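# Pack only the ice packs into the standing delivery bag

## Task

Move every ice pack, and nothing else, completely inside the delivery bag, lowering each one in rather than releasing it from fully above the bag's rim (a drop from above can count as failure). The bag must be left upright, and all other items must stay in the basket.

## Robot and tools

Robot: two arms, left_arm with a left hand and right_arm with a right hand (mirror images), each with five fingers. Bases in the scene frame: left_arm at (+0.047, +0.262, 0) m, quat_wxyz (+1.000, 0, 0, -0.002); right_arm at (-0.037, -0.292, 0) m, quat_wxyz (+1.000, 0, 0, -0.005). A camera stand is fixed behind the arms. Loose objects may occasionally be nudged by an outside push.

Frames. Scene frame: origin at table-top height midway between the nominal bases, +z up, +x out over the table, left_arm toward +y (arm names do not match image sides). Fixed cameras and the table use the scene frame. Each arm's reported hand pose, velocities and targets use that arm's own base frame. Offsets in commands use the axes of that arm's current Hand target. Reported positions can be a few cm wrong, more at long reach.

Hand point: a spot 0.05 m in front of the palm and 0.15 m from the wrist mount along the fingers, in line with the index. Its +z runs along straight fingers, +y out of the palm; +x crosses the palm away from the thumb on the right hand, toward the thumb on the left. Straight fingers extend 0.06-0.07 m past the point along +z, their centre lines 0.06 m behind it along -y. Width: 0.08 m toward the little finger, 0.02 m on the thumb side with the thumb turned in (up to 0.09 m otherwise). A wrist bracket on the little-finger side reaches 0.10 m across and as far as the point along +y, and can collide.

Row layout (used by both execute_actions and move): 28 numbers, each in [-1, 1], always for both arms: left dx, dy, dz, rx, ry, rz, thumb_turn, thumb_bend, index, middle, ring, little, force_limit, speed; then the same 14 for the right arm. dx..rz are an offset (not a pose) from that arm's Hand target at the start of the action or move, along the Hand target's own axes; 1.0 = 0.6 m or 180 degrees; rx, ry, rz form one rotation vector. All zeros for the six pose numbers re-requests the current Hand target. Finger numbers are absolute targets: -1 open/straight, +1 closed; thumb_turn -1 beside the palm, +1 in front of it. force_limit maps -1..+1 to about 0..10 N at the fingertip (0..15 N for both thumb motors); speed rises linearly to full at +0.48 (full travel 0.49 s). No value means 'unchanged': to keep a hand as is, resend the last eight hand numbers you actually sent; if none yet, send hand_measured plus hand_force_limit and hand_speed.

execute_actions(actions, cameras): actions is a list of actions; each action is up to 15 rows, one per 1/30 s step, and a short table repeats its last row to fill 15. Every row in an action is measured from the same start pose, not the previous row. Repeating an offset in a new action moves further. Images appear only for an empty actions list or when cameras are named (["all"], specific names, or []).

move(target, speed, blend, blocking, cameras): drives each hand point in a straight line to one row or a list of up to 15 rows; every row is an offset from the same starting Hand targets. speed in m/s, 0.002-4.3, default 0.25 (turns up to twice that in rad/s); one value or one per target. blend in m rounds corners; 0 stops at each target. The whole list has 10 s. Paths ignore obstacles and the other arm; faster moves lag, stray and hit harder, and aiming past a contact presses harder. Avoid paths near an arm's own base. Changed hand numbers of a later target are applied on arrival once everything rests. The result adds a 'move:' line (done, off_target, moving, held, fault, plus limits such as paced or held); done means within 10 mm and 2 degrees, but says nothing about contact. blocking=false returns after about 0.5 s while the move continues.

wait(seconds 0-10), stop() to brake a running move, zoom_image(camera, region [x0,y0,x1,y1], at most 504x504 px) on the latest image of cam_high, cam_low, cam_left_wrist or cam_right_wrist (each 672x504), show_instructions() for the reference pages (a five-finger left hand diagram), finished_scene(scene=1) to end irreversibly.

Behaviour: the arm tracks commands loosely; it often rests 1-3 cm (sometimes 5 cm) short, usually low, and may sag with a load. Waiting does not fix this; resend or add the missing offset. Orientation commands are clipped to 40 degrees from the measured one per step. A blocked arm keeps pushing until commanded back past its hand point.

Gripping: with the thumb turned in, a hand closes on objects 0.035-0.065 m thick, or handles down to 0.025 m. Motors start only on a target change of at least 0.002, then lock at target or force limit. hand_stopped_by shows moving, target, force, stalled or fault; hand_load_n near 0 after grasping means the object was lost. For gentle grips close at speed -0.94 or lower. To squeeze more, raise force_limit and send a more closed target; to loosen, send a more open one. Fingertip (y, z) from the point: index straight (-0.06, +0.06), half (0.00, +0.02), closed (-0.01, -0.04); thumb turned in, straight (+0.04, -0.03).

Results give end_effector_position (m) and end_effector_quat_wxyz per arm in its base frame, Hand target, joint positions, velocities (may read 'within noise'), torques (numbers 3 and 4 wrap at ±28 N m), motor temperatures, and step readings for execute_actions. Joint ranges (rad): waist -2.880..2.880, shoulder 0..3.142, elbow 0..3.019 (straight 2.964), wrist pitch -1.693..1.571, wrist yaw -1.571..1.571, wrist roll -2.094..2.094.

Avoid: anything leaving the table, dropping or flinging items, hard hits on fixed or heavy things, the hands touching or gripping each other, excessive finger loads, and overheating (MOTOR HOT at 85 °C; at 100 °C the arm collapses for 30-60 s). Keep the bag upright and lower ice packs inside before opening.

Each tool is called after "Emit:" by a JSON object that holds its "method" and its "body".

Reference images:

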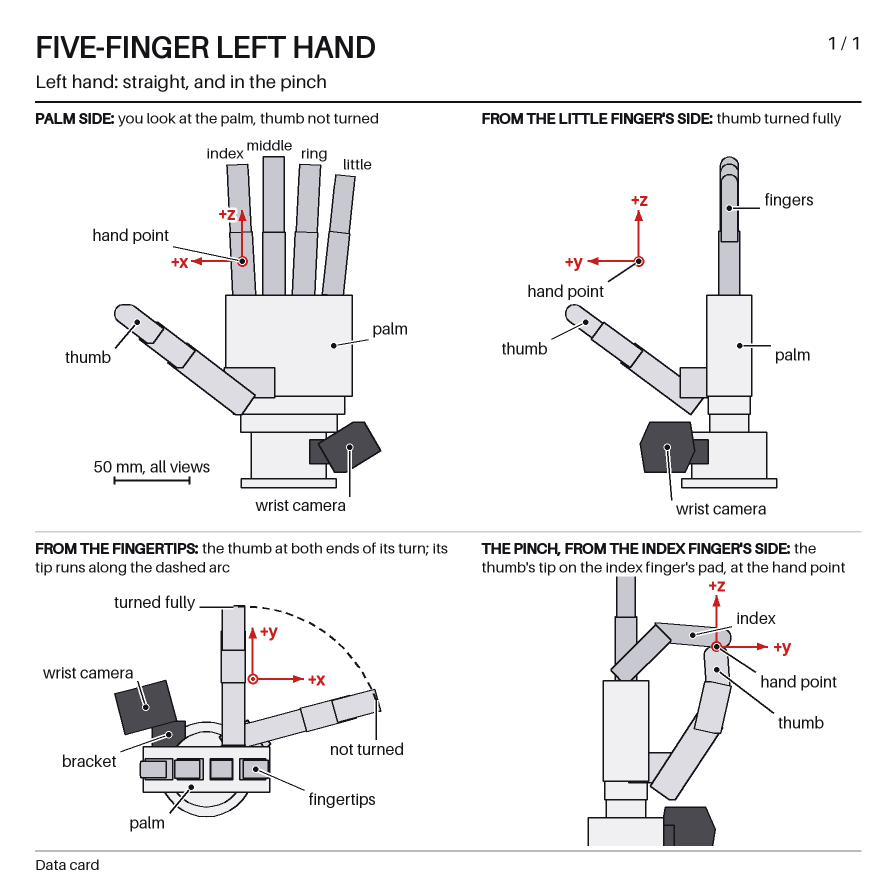

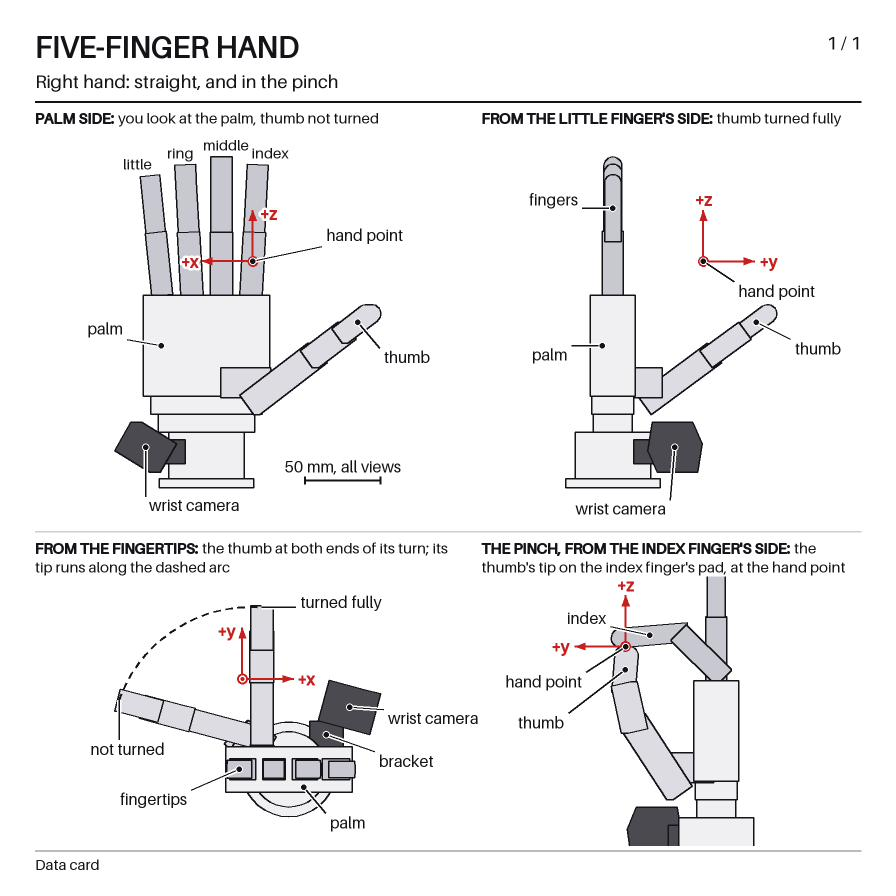

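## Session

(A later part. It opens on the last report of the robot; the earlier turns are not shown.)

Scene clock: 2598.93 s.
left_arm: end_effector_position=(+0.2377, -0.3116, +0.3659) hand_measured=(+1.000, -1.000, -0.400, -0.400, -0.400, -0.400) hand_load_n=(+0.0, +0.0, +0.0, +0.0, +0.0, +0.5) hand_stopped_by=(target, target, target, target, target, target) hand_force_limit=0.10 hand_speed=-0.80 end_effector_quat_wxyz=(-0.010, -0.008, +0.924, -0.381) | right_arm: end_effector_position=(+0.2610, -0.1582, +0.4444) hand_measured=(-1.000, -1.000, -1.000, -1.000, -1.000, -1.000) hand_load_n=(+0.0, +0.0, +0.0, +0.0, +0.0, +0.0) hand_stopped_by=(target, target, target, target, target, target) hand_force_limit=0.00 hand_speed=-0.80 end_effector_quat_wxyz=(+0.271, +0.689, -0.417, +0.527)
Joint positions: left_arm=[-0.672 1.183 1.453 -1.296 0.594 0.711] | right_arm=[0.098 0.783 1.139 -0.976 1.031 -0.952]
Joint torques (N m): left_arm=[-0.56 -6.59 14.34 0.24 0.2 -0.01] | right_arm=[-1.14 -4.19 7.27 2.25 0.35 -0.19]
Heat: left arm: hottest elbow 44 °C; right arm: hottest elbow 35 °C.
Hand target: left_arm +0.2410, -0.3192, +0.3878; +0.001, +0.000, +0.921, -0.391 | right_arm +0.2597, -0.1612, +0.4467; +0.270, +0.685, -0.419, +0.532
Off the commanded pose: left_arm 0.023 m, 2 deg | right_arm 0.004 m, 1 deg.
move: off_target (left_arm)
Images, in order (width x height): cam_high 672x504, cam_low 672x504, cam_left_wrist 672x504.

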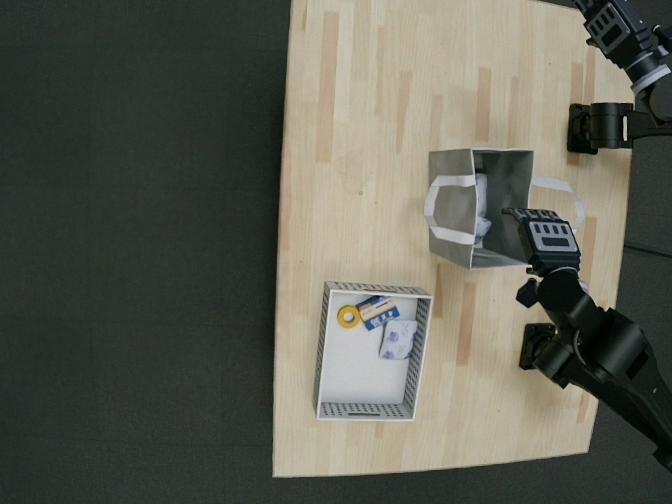

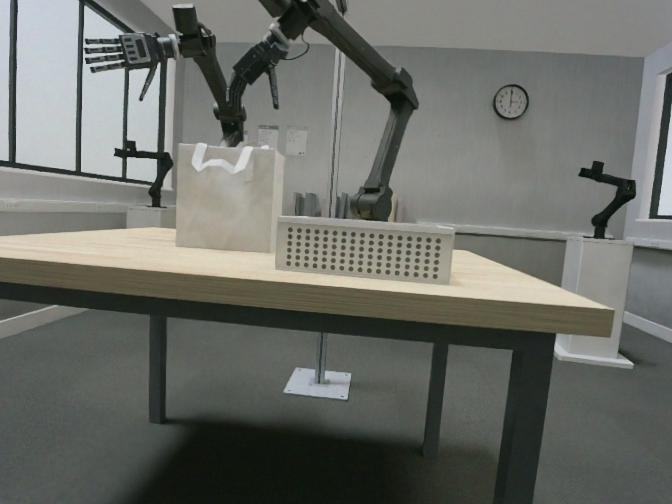

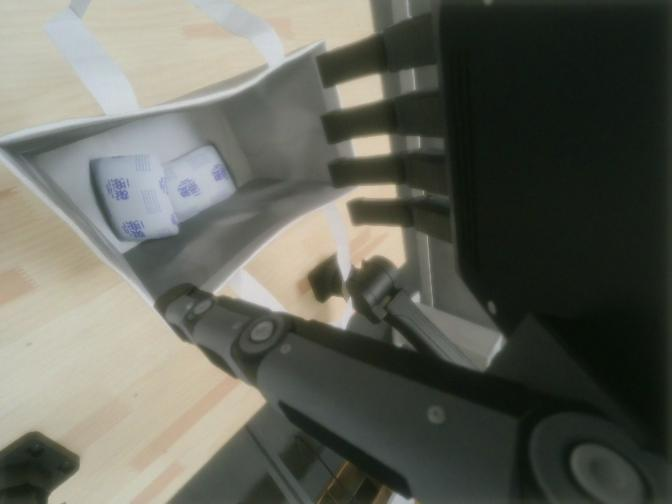

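Emit:
{"method": "move", "body": {"target": [[-0.26, 0.4031, -0.417, 0, -0.3196, -0.3089, 1, -1, -0.4, -0.4, -0.4, -0.4, 0.1, -0.8, 0, 0, 0, 0, 0, 0, -1, -1, -1, -1, -1, -1, 0, -0.8],[-0.26, 0.7483, -0.0833, 0, -0.3196, -0.3089, 1, -1, -0.5, -0.5, -0.5, -0.5, 0.1, -0.5, 0, 0, 0, 0, 0, 0, -1, -1, -1, -1, -1, -1, 0, -0.8]], "speed": [0.3, 0.2], "cameras": ["all"]}}

Emit:
{"method": "zoom_image", "body": {"camera": "cam_high", "region": [300, 270, 440, 430]}}

Emit:
{"method": "zoom_image", "body": {"camera": "cam_left_wrist", "region": [0, 0, 460, 500]}}

Scene clock: 2645.60 s.
left_arm: end_effector_position=(+0.3936, +0.0263, +0.1037) hand_measured=(+1.000, -1.000, -0.500, -0.500, -0.500, -0.500) hand_load_n=(+0.5, +0.5, +0.0, +0.0, +0.0, +0.0) hand_stopped_by=(target, target, target, target, target, target) hand_force_limit=0.10 hand_speed=-0.50 end_effector_quat_wxyz=(+0.246, -0.590, +0.709, -0.297) | right_arm: end_effector_position=(+0.2610, -0.1582, +0.4444) hand_measured=(-1.000, -1.000, -1.000, -1.000, -1.000, -1.000) hand_load_n=(+0.0, +0.0, +0.0, +0.0, +0.0, +0.0) hand_stopped_by=(target, target, target, target, target, target) hand_force_limit=0.00 hand_speed=-0.80 end_effector_quat_wxyz=(+0.271, +0.689, -0.417, +0.527)
Joint positions: left_arm=[0.24 1.122 0.678 -0.382 0.298 0.307] | right_arm=[0.098 0.783 1.139 -0.976 1.031 -0.952]
Joint torques (N m): left_arm=[0.56 -4.72 8.44 1.99 0.02 -0.03] | right_arm=[-1.14 -4.19 7.25 2.25 0.35 -0.19]
Motor temperatures (°C): left_arm=[22 24 53 24 25 25] | right_arm=[22 26 35 23 21 23]
Heat: left arm: hottest elbow 53 °C; right arm: hottest elbow 35 °C.
Hand target: left_arm +0.3972, +0.0289, +0.1001; +0.252, -0.592, +0.705, -0.300 | right_arm +0.2597, -0.1612, +0.4467; +0.270, +0.685, -0.419, +0.532
Off the commanded pose: left_arm 0.006 m, 1 deg | right_arm 0.004 m, 1 deg.
move: done

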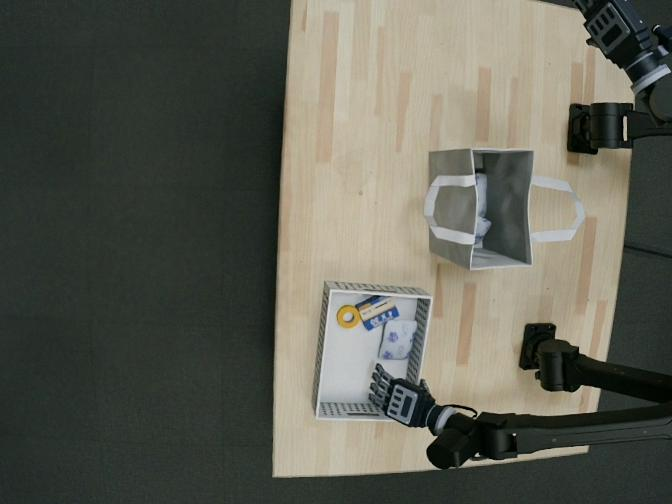

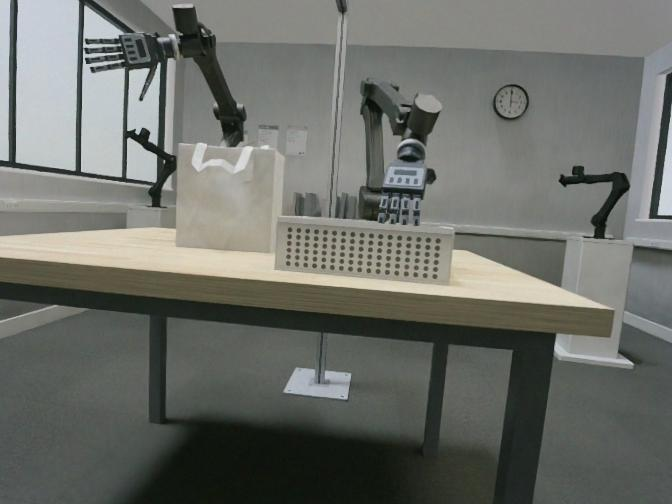

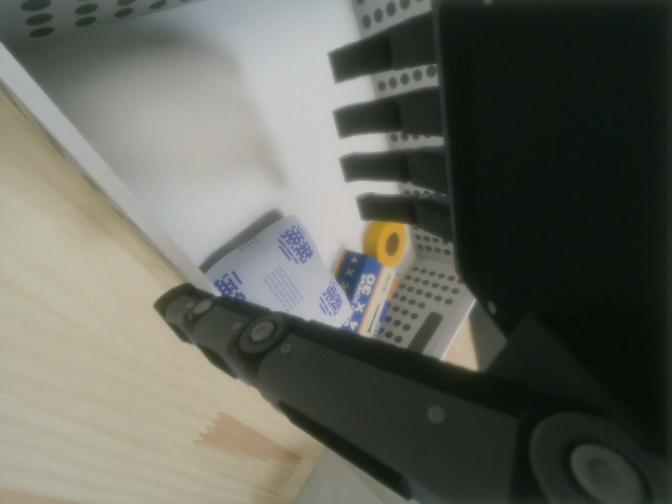

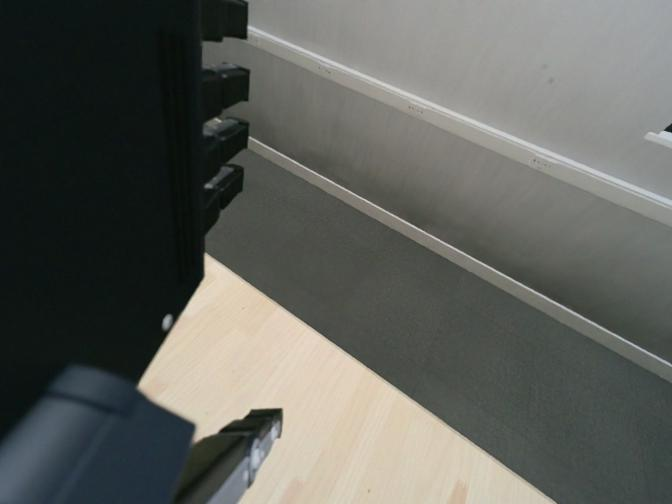

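Scaled by 3.150 from the camera's 672x504 image, which has a finer 960x720 frame.

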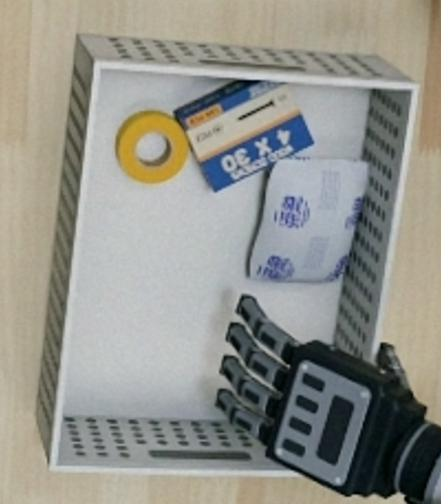

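Scaled by 1.008 from the camera's 672x504 image, which has a finer 960x720 frame.

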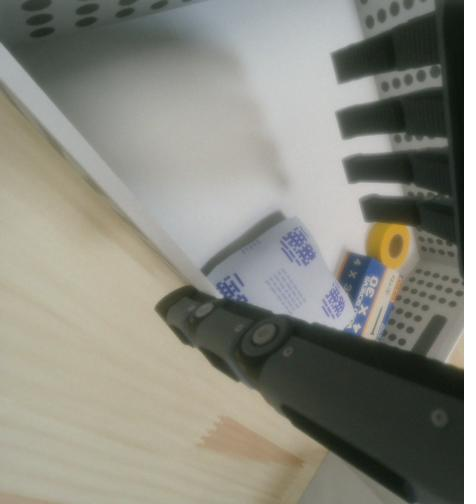

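Emit:
{"method": "move", "body": {"target": [-0.0066, -0.0274, 0.0284, 0, 0, 0, 1, -1, -0.5, -0.5, -0.5, -0.5, 0.1, -0.5, 0, 0, 0, 0, 0, 0, -1, -1, -1, -1, -1, -1, 0, -0.8], "speed": 0.1, "cameras": ["cam_high","cam_left_wrist"]}}

Emit:
{"method": "zoom_image", "body": {"camera": "cam_left_wrist", "region": [0, 0, 460, 500]}}

Scene clock: 2672.43 s.
left_arm: end_effector_position=(+0.3967, +0.0280, +0.0867) hand_measured=(+1.000, -1.000, -0.500, -0.500, -0.500, -0.500) hand_load_n=(+0.0, +0.5, +0.0, +0.0, +0.0, +0.0) hand_stopped_by=(target, target, target, target, target, target) hand_force_limit=0.10 hand_speed=-0.50 end_effector_quat_wxyz=(+0.234, -0.602, +0.707, -0.288) | right_arm: end_effector_position=(+0.2610, -0.1582, +0.4444) hand_measured=(-1.000, -1.000, -1.000, -1.000, -1.000, -1.000) hand_load_n=(+0.0, +0.0, +0.0, +0.0, +0.0, +0.0) hand_stopped_by=(target, target, target, target, target, target) hand_force_limit=0.00 hand_speed=-0.80 end_effector_quat_wxyz=(+0.271, +0.689, -0.417, +0.527)
Joint positions: left_arm=[0.24 1.174 0.678 -0.361 0.288 0.293] | right_arm=[0.098 0.783 1.139 -0.976 1.031 -0.952]
Joint torques (N m): left_arm=[-0.79 -4.25 12.15 1.92 0.02 -0.04] | right_arm=[-1.14 -4.19 7.27 2.26 0.35 -0.19]
Motor temperatures (°C): left_arm=[22 24 48 25 24 25] | right_arm=[22 26 35 23 21 23]
Heat: left arm: hottest elbow 48 °C; right arm: hottest elbow 35 °C.
Hand target: left_arm +0.4213, +0.0287, +0.1000; +0.252, -0.592, +0.705, -0.300 | right_arm +0.2597, -0.1612, +0.4467; +0.270, +0.685, -0.419, +0.532
Off the commanded pose: left_arm 0.028 m, 3 deg | right_arm 0.004 m, 1 deg.
move: off_target (left_arm)
Images, in order (width x height): cam_high 672x504, cam_left_wrist 672x504.

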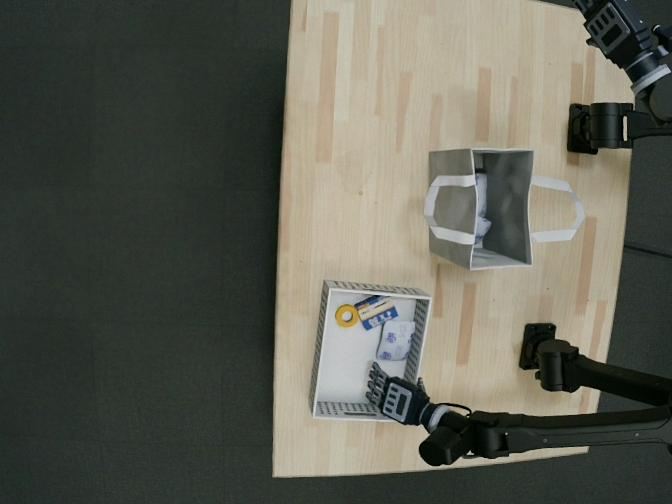

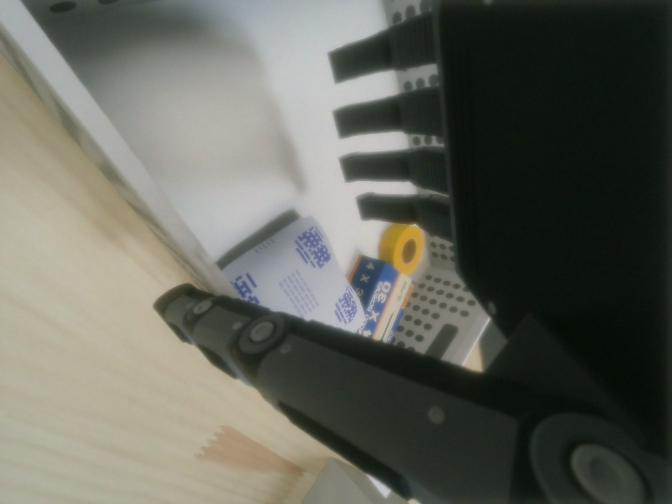

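Scaled by 1.008 from the camera's 672x504 image, which has a finer 960x720 frame.

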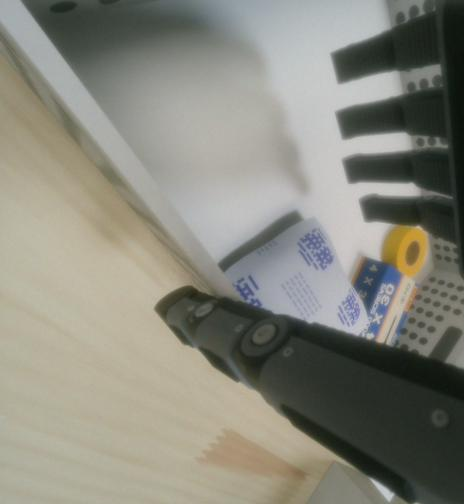

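Emit:
{"method": "move", "body": {"target": [[0.007, -0.0327, -0.0863, 0, 0, 0, 1, -1, -0.5, -0.5, -0.5, -0.5, 0.1, -0.5, 0, 0, 0, 0, 0, 0, -1, -1, -1, -1, -1, -1, 0, -0.8],[-0.0023, -0.0692, -0.0485, 0, 0, 0, 1, -1, -0.5, -0.5, -0.5, -0.5, 0.1, -0.5, 0, 0, 0, 0, 0, 0, -1, -1, -1, -1, -1, -1, 0, -0.8]], "speed": 0.1, "cameras": ["cam_high","cam_left_wrist"]}}

Emit:
{"method": "zoom_image", "body": {"camera": "cam_high", "region": [300, 270, 440, 430]}}

Emit:
{"method": "zoom_image", "body": {"camera": "cam_left_wrist", "region": [0, 0, 460, 500]}}

Scene clock: 2690.30 s.
left_arm: end_effector_position=(+0.4012, +0.0265, +0.1237) hand_measured=(+1.000, -1.000, -0.500, -0.500, -0.500, -0.500) hand_load_n=(+0.0, +0.0, +0.0, +0.0, +0.0, +0.0) hand_stopped_by=(target, target, target, target, target, target) hand_force_limit=0.10 hand_speed=-0.50 end_effector_quat_wxyz=(+0.227, -0.603, +0.710, -0.285) | right_arm: end_effector_position=(+0.2610, -0.1582, +0.4444) hand_measured=(-1.000, -1.000, -1.000, -1.000, -1.000, -1.000) hand_load_n=(+0.0, +0.0, +0.0, +0.0, -0.5, +0.0) hand_stopped_by=(target, target, target, target, target, target) hand_force_limit=0.00 hand_speed=-0.80 end_effector_quat_wxyz=(+0.271, +0.689, -0.417, +0.527)
Joint positions: left_arm=[0.233 1.144 0.768 -0.497 0.285 0.29] | right_arm=[0.098 0.783 1.139 -0.976 1.031 -0.952]
Joint torques (N m): left_arm=[-0.62 -5.19 14.22 1.37 -0.04 -0.07] | right_arm=[-1.14 -4.19 7.27 2.25 0.35 -0.19]
Heat: left arm: hottest elbow 49 °C; right arm: hottest elbow 35 °C.
Hand target: left_arm +0.4291, +0.0288, +0.1500; +0.252, -0.592, +0.705, -0.299 | right_arm +0.2597, -0.1612, +0.4467; +0.270, +0.685, -0.419, +0.532
Off the commanded pose: left_arm 0.039 m, 4 deg | right_arm 0.004 m, 1 deg.
move: off_target (left_arm)
Images, in order (width x height): cam_high 672x504, cam_left_wrist 672x504.

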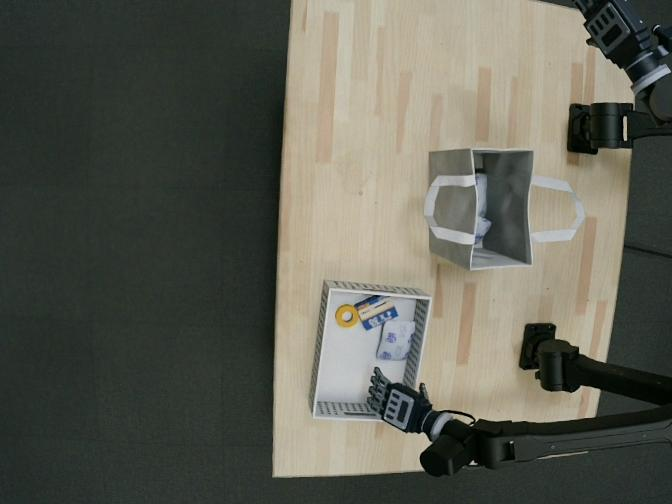

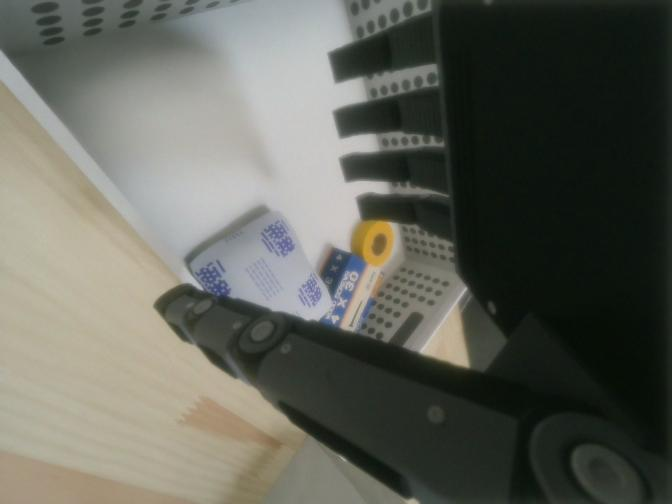

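Scaled by 3.150 from the camera's 672x504 image, which has a finer 960x720 frame.

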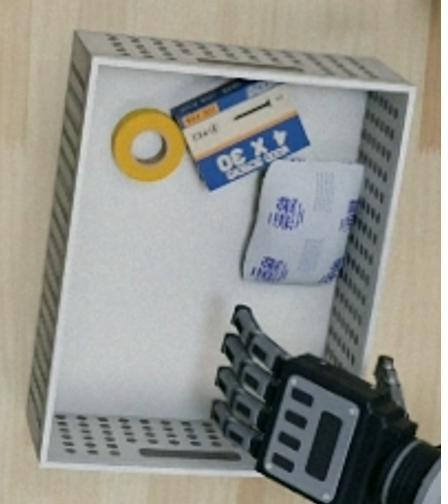

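Scaled by 1.008 from the camera's 672x504 image, which has a finer 960x720 frame.

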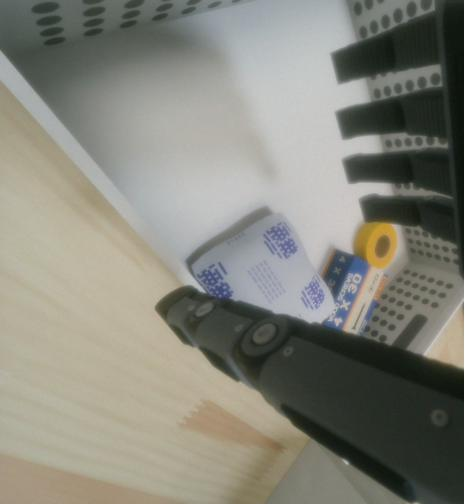

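Emit:
{"method": "move", "body": {"target": [[-0.0061, -0.048, 0.0017, 0, 0, 0, 1, -1, -0.5, -0.5, -0.5, -0.5, 0.1, -0.5, 0, 0, 0, 0, 0, 0, -1, -1, -1, -1, -1, -1, 0, -0.8],[0.0057, 0.0807, 0.0605, 0, 0, 0, 1, -1, -0.5, -0.5, -0.5, -0.5, 0.1, -0.5, 0, 0, 0, 0, 0, 0, -1, -1, -1, -1, -1, -1, 0, -0.8]], "speed": 0.1, "cameras": ["cam_high","cam_left_wrist"]}}

Emit:
{"method": "zoom_image", "body": {"camera": "cam_high", "region": [300, 270, 440, 430]}}

Emit:
{"method": "zoom_image", "body": {"camera": "cam_left_wrist", "region": [0, 0, 460, 500]}}

Scene clock: 2709.53 s.
left_arm: end_effector_position=(+0.4214, +0.0263, +0.0969) hand_measured=(+1.000, -1.000, -0.500, -0.500, -0.500, -0.500) hand_load_n=(+0.0, +0.0, +0.0, +0.0, +0.0, -0.5) hand_stopped_by=(target, target, target, target, target, target) hand_force_limit=0.10 hand_speed=-0.50 end_effector_quat_wxyz=(+0.252, -0.592, +0.704, -0.299) | right_arm: end_effector_position=(+0.2610, -0.1582, +0.4444) hand_measured=(-1.000, -1.000, -1.000, -1.000, -1.000, -1.000) hand_load_n=(+0.5, +0.0, +0.0, +0.0, +0.0, +0.0) hand_stopped_by=(target, target, target, target, target, target) hand_force_limit=0.00 hand_speed=-0.80 end_effector_quat_wxyz=(+0.271, +0.689, -0.417, +0.527)
Joint positions: left_arm=[0.22 1.205 0.714 -0.314 0.279 0.28] | right_arm=[0.098 0.783 1.139 -0.976 1.031 -0.952]
Joint torques (N m): left_arm=[0.26 -5.71 8.05 1.77 0.13 0.05] | right_arm=[-1.14 -4.19 7.27 2.25 0.35 -0.19]
Heat: left arm: hottest elbow 52 °C; right arm: hottest elbow 35 °C.
Hand target: left_arm +0.4213, +0.0267, +0.0901; +0.252, -0.592, +0.705, -0.300 | right_arm +0.2597, -0.1612, +0.4467; +0.270, +0.685, -0.419, +0.532
Off the commanded pose: left_arm 0.007 m, 0 deg | right_arm 0.004 m, 1 deg.
move: done
Images, in order (width x height): cam_high 672x504, cam_left_wrist 672x504.

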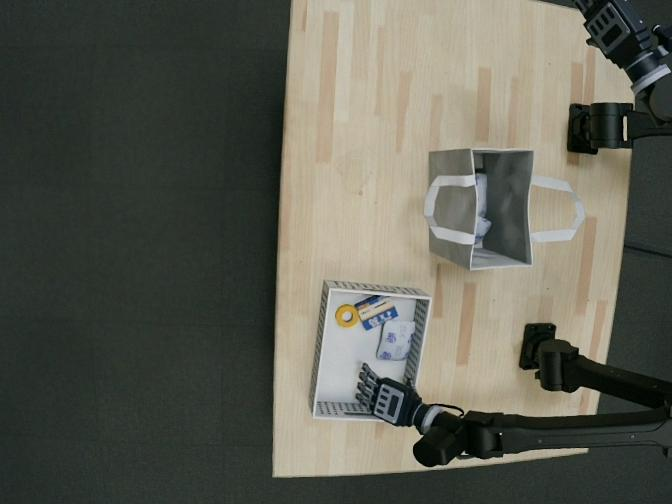

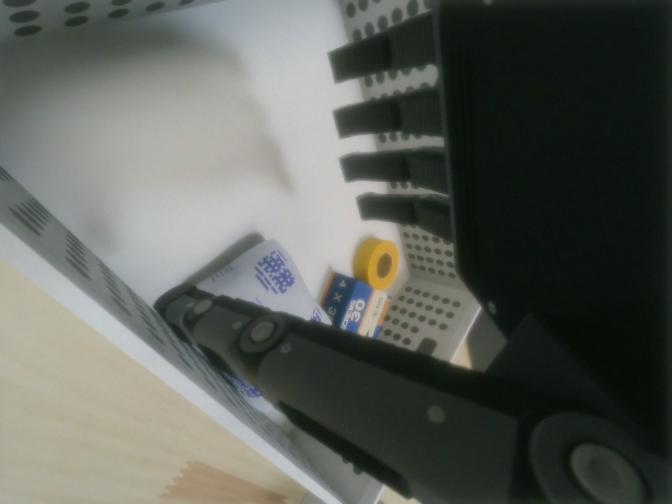

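Scaled by 3.150 from the camera's 672x504 image, which has a finer 960x720 frame.

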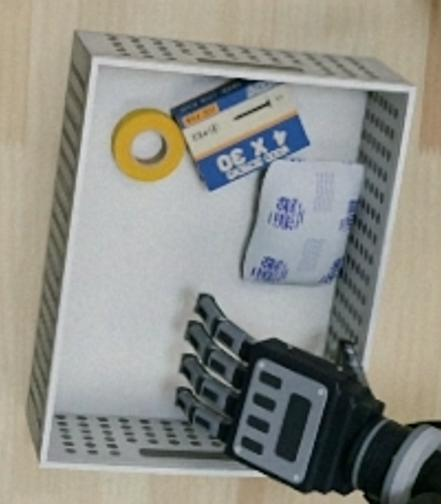

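Scaled by 1.008 from the camera's 672x504 image, which has a finer 960x720 frame.

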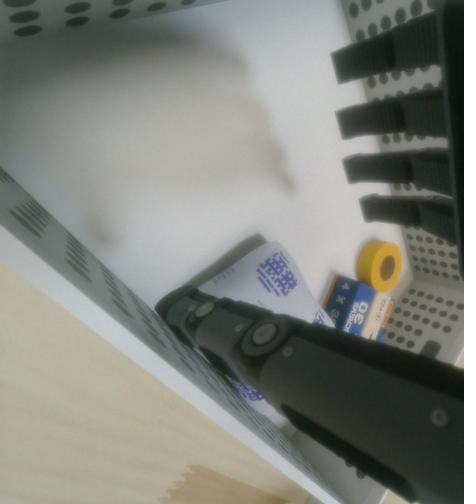

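Emit:
{"method": "move", "body": {"target": [0, 0.0623, 0.0602, 0, 0, 0, 1, -1, -0.5, -0.5, -0.5, -0.5, -0.2, -0.85, 0, 0, 0, 0, 0, 0, -1, -1, -1, -1, -1, -1, 0, -0.8], "speed": 0.06, "cameras": ["cam_high","cam_left_wrist"]}}

Emit:
{"method": "zoom_image", "body": {"camera": "cam_high", "region": [300, 270, 440, 430]}}

Emit:
{"method": "zoom_image", "body": {"camera": "cam_left_wrist", "region": [0, 0, 460, 500]}}

Scene clock: 2725.37 s.
left_arm: end_effector_position=(+0.4226, +0.0265, +0.0447) hand_measured=(+1.000, -1.000, -0.500, -0.500, -0.500, -0.500) hand_load_n=(+0.0, +0.0, +0.0, +0.0, +0.0, +0.0) hand_stopped_by=(target, target, target, target, target, target) hand_force_limit=-0.20 hand_speed=-0.85 end_effector_quat_wxyz=(+0.252, -0.592, +0.704, -0.300) | right_arm: end_effector_position=(+0.2610, -0.1582, +0.4444) hand_measured=(-1.000, -1.000, -1.000, -1.000, -1.000, -1.000) hand_load_n=(+0.0, +0.0, +0.0, +0.5, +0.0, +0.0) hand_stopped_by=(target, target, target, target, target, target) hand_force_limit=0.00 hand_speed=-0.80 end_effector_quat_wxyz=(+0.271, +0.689, -0.417, +0.527)
Joint positions: left_arm=[0.22 1.307 0.636 -0.133 0.279 0.28] | right_arm=[0.098 0.783 1.139 -0.976 1.031 -0.952]
Joint torques (N m): left_arm=[0.26 -6.24 7.19 1.62 0.12 0.05] | right_arm=[-1.14 -4.19 7.28 2.25 0.35 -0.19]
Heat: left arm: hottest elbow 48 °C; right arm: hottest elbow 35 °C.
Hand target: left_arm +0.4214, +0.0266, +0.0382; +0.252, -0.592, +0.705, -0.300 | right_arm +0.2597, -0.1612, +0.4467; +0.270, +0.685, -0.419, +0.532
Off the commanded pose: left_arm 0.007 m, 0 deg | right_arm 0.004 m, 1 deg.
move: done
Images, in order (width x height): cam_high 672x504, cam_left_wrist 672x504.

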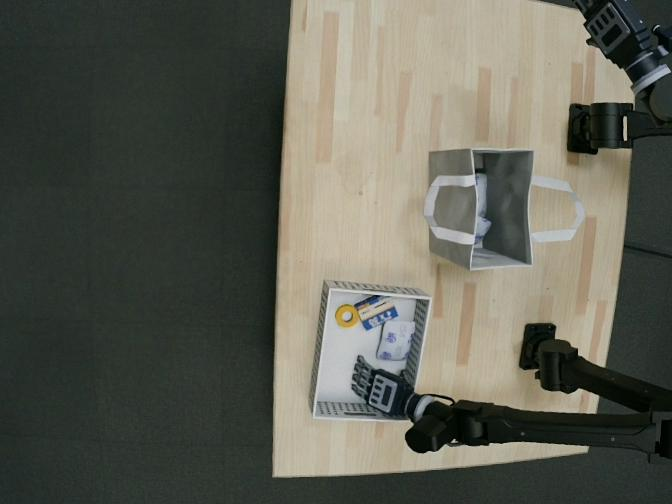

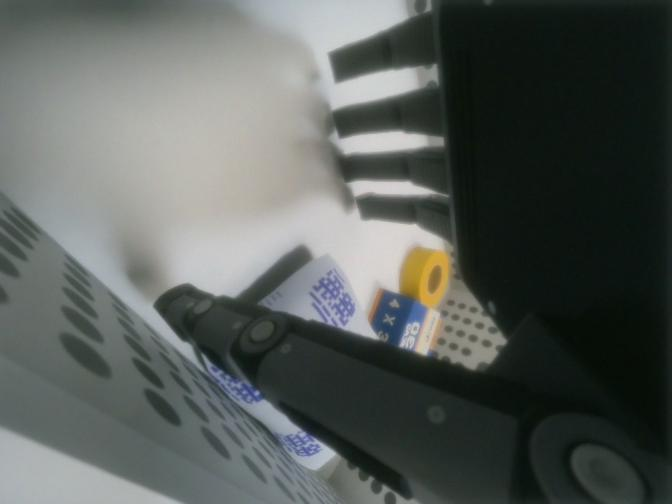

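Scaled by 3.150 from the camera's 672x504 image, which has a finer 960x720 frame.

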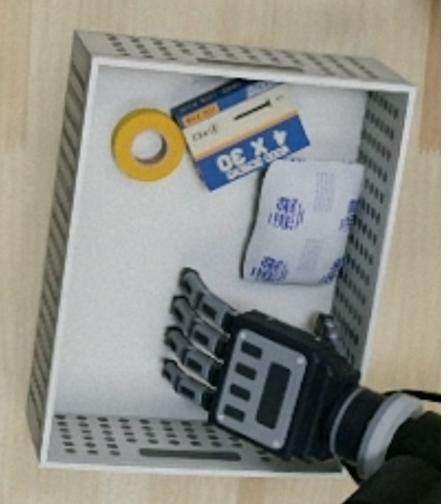

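Scaled by 1.008 from the camera's 672x504 image, which has a finer 960x720 frame.

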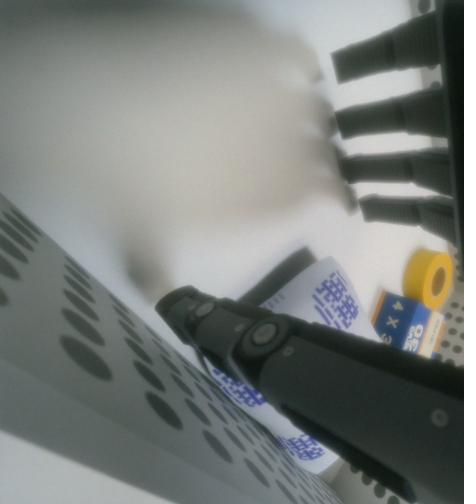

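Emit:
{"method": "move", "body": {"target": [[0, 0.0081, -0.0084, 0, 0, 0, 1, -1, -0.5, -0.5, -0.5, -0.5, -0.2, -0.85, 0, 0, 0, 0, 0, 0, -1, -1, -1, -1, -1, -1, 0, -0.8],[0.07, 0.0081, -0.0084, 0, 0, 0, 1, -1, -0.5, -0.5, -0.5, -0.5, -0.2, -0.85, 0, 0, 0, 0, 0, 0, -1, -1, -1, -1, -1, -1, 0, -0.8]], "speed": 0.05, "cameras": ["cam_high","cam_left_wrist"]}}

Emit:
{"method": "zoom_image", "body": {"camera": "cam_high", "region": [300, 270, 440, 430]}}

Emit:
{"method": "zoom_image", "body": {"camera": "cam_left_wrist", "region": [0, 0, 460, 500]}}

Scene clock: 2742.00 s.
left_arm: end_effector_position=(+0.4138, -0.0061, +0.0424) hand_measured=(+1.000, -1.000, -0.500, -0.500, -0.500, -0.500) hand_load_n=(-1.5, -1.0, +0.0, +0.0, +0.0, +0.0) hand_stopped_by=(target, target, target, target, target, target) hand_force_limit=-0.20 hand_speed=-0.85 end_effector_quat_wxyz=(+0.258, -0.590, +0.706, -0.296) | right_arm: end_effector_position=(+0.2610, -0.1582, +0.4444) hand_measured=(-1.000, -1.000, -1.000, -1.000, -1.000, -1.000) hand_load_n=(+0.0, +0.0, +0.0, +0.0, +0.0, +0.0) hand_stopped_by=(target, target, target, target, target, target) hand_force_limit=0.00 hand_speed=-0.80 end_effector_quat_wxyz=(+0.271, +0.689, -0.417, +0.527)
Joint positions: left_arm=[0.121 1.267 0.59 -0.106 0.2 0.216] | right_arm=[0.098 0.783 1.139 -0.976 1.031 -0.952]
Joint torques (N m): left_arm=[-0.85 -7.06 6.49 1.31 0.03 -0.14] | right_arm=[-1.14 -4.19 7.27 2.25 0.35 -0.19]
Heat: left arm: hottest elbow 45 °C; right arm: hottest elbow 35 °C.
Hand target: left_arm +0.4072, -0.0135, +0.0381; +0.252, -0.592, +0.705, -0.300 | right_arm +0.2597, -0.1612, +0.4467; +0.270, +0.685, -0.419, +0.532
Off the commanded pose: left_arm 0.011 m, 1 deg | right_arm 0.004 m, 1 deg.
move: off_target (left_arm)
Images, in order (width x height): cam_high 672x504, cam_left_wrist 672x504.

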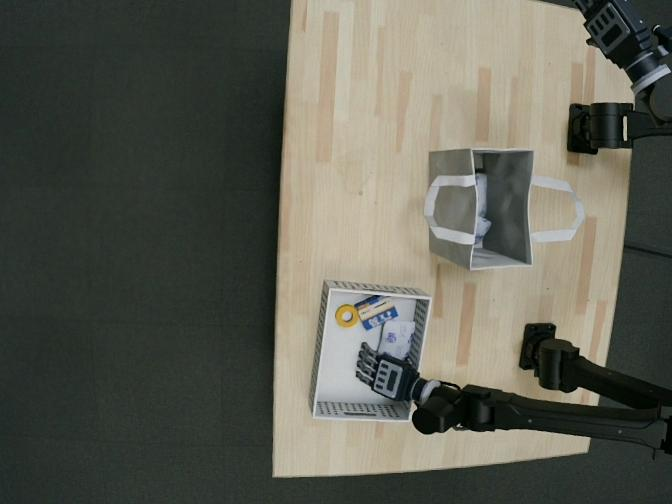

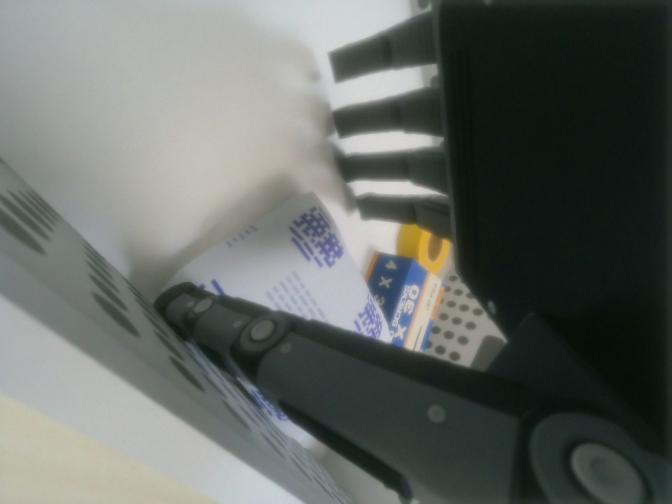

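Scaled by 3.150 from the camera's 672x504 image, which has a finer 960x720 frame.

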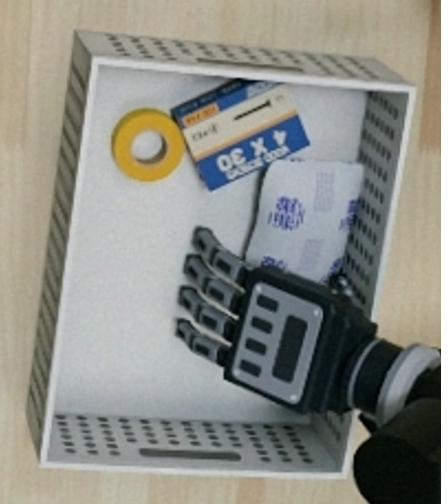

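Scaled by 1.008 from the camera's 672x504 image, which has a finer 960x720 frame.

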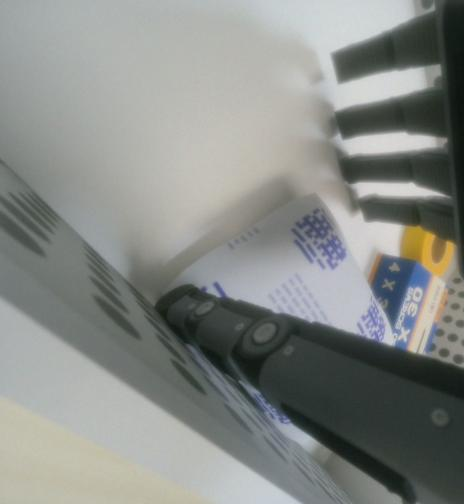

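Emit:
{"method": "move", "body": {"target": [0.06, 0, 0, 0, 0, 0, 1, -1, -0.5, -0.5, -0.5, -0.5, -0.2, -0.85, 0, 0, 0, 0, 0, 0, -1, -1, -1, -1, -1, -1, 0, -0.8], "speed": 0.05, "cameras": ["cam_high","cam_left_wrist"]}}

Emit:
{"method": "zoom_image", "body": {"camera": "cam_high", "region": [300, 270, 440, 430]}}

Emit:
{"method": "zoom_image", "body": {"camera": "cam_left_wrist", "region": [0, 0, 460, 500]}}

Scene clock: 2752.03 s.
left_arm: end_effector_position=(+0.4107, -0.0400, +0.0452) hand_measured=(+1.000, -1.000, -0.500, -0.500, -0.500, -0.500) hand_load_n=(-2.0, -1.5, +0.0, +0.0, +0.0, +0.0) hand_stopped_by=(target, target, target, target, target, target) hand_force_limit=-0.20 hand_speed=-0.85 end_effector_quat_wxyz=(+0.263, -0.589, +0.704, -0.297) | right_arm: end_effector_position=(+0.2610, -0.1582, +0.4444) hand_measured=(-1.000, -1.000, -1.000, -1.000, -1.000, -1.000) hand_load_n=(+0.0, +0.0, +0.0, +0.0, +0.0, +0.0) hand_stopped_by=(target, target, target, target, target, target) hand_force_limit=0.00 hand_speed=-0.80 end_effector_quat_wxyz=(+0.271, +0.689, -0.417, +0.527)
Joint positions: left_arm=[0.013 1.241 0.571 -0.092 0.119 0.139] | right_arm=[0.098 0.783 1.139 -0.976 1.031 -0.952]
Joint torques (N m): left_arm=[-1.08 -6.59 6.3 1.2 0.07 -0.14] | right_arm=[-1.08 -4.19 7.27 2.25 0.35 -0.19]
Heat: left arm: hottest elbow 44 °C; right arm: hottest elbow 35 °C.
Hand target: left_arm +0.4009, -0.0490, +0.0380; +0.252, -0.592, +0.705, -0.300 | right_arm +0.2597, -0.1612, +0.4467; +0.270, +0.685, -0.419, +0.532
Off the commanded pose: left_arm 0.015 m, 1 deg | right_arm 0.004 m, 1 deg.
move: off_target (left_arm)
Images, in order (width x height): cam_high 672x504, cam_left_wrist 672x504.

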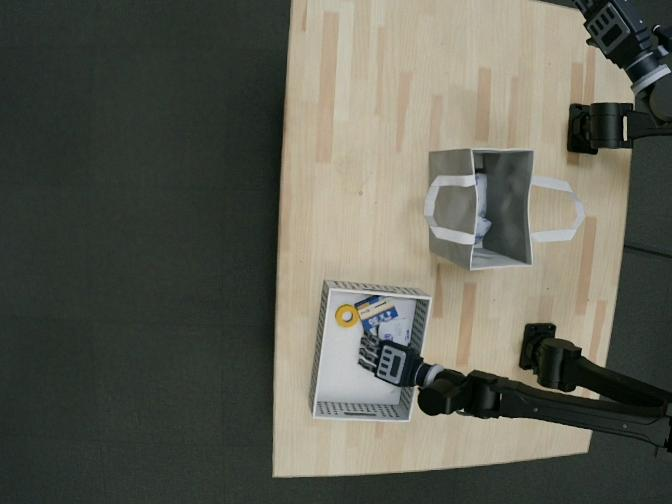

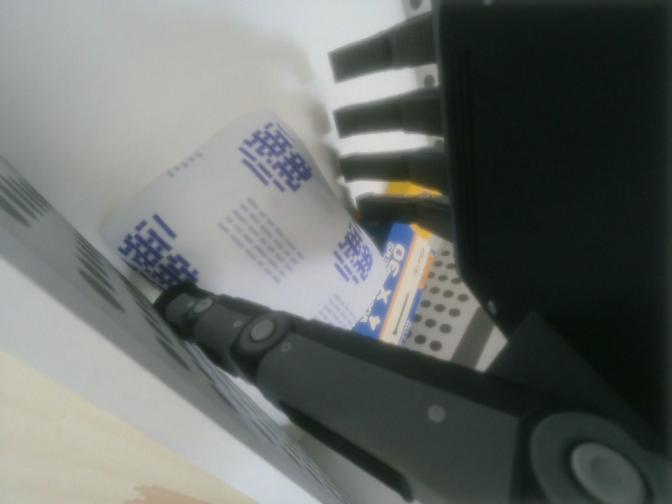

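Scaled by 3.150 from the camera's 672x504 image, which has a finer 960x720 frame.

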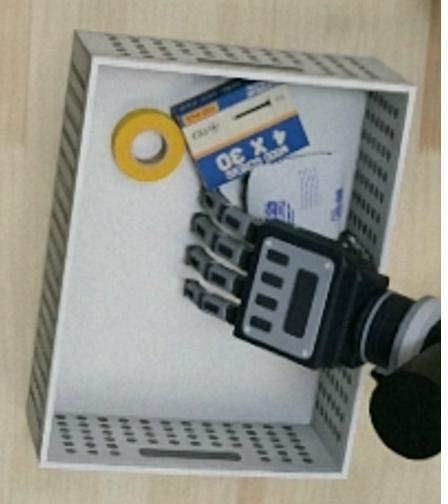

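Scaled by 1.008 from the camera's 672x504 image, which has a finer 960x720 frame.

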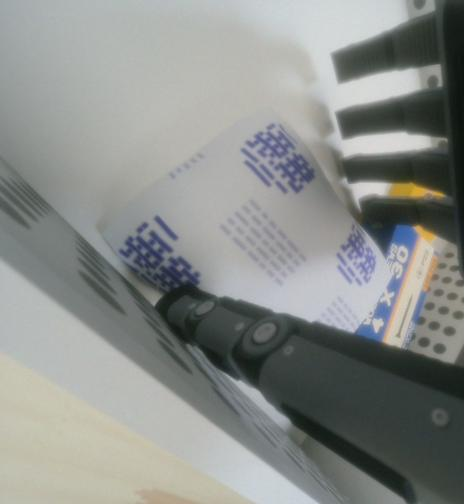

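Emit:
{"method": "zoom_image", "body": {"camera": "cam_high", "region": [340, 285, 420, 365]}}

Emit:
{"method": "zoom_image", "body": {"camera": "cam_left_wrist", "region": [260, 100, 480, 360]}}

Scaled by 6.300 from the camera's 672x504 image, which has a finer 960x720 frame.

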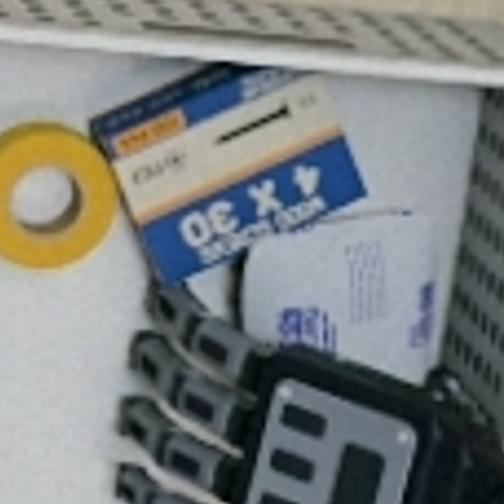

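Scaled by 1.938 from the camera's 672x504 image, which has a finer 960x720 frame.

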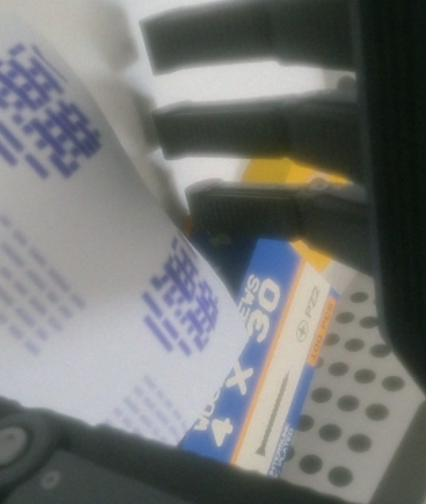

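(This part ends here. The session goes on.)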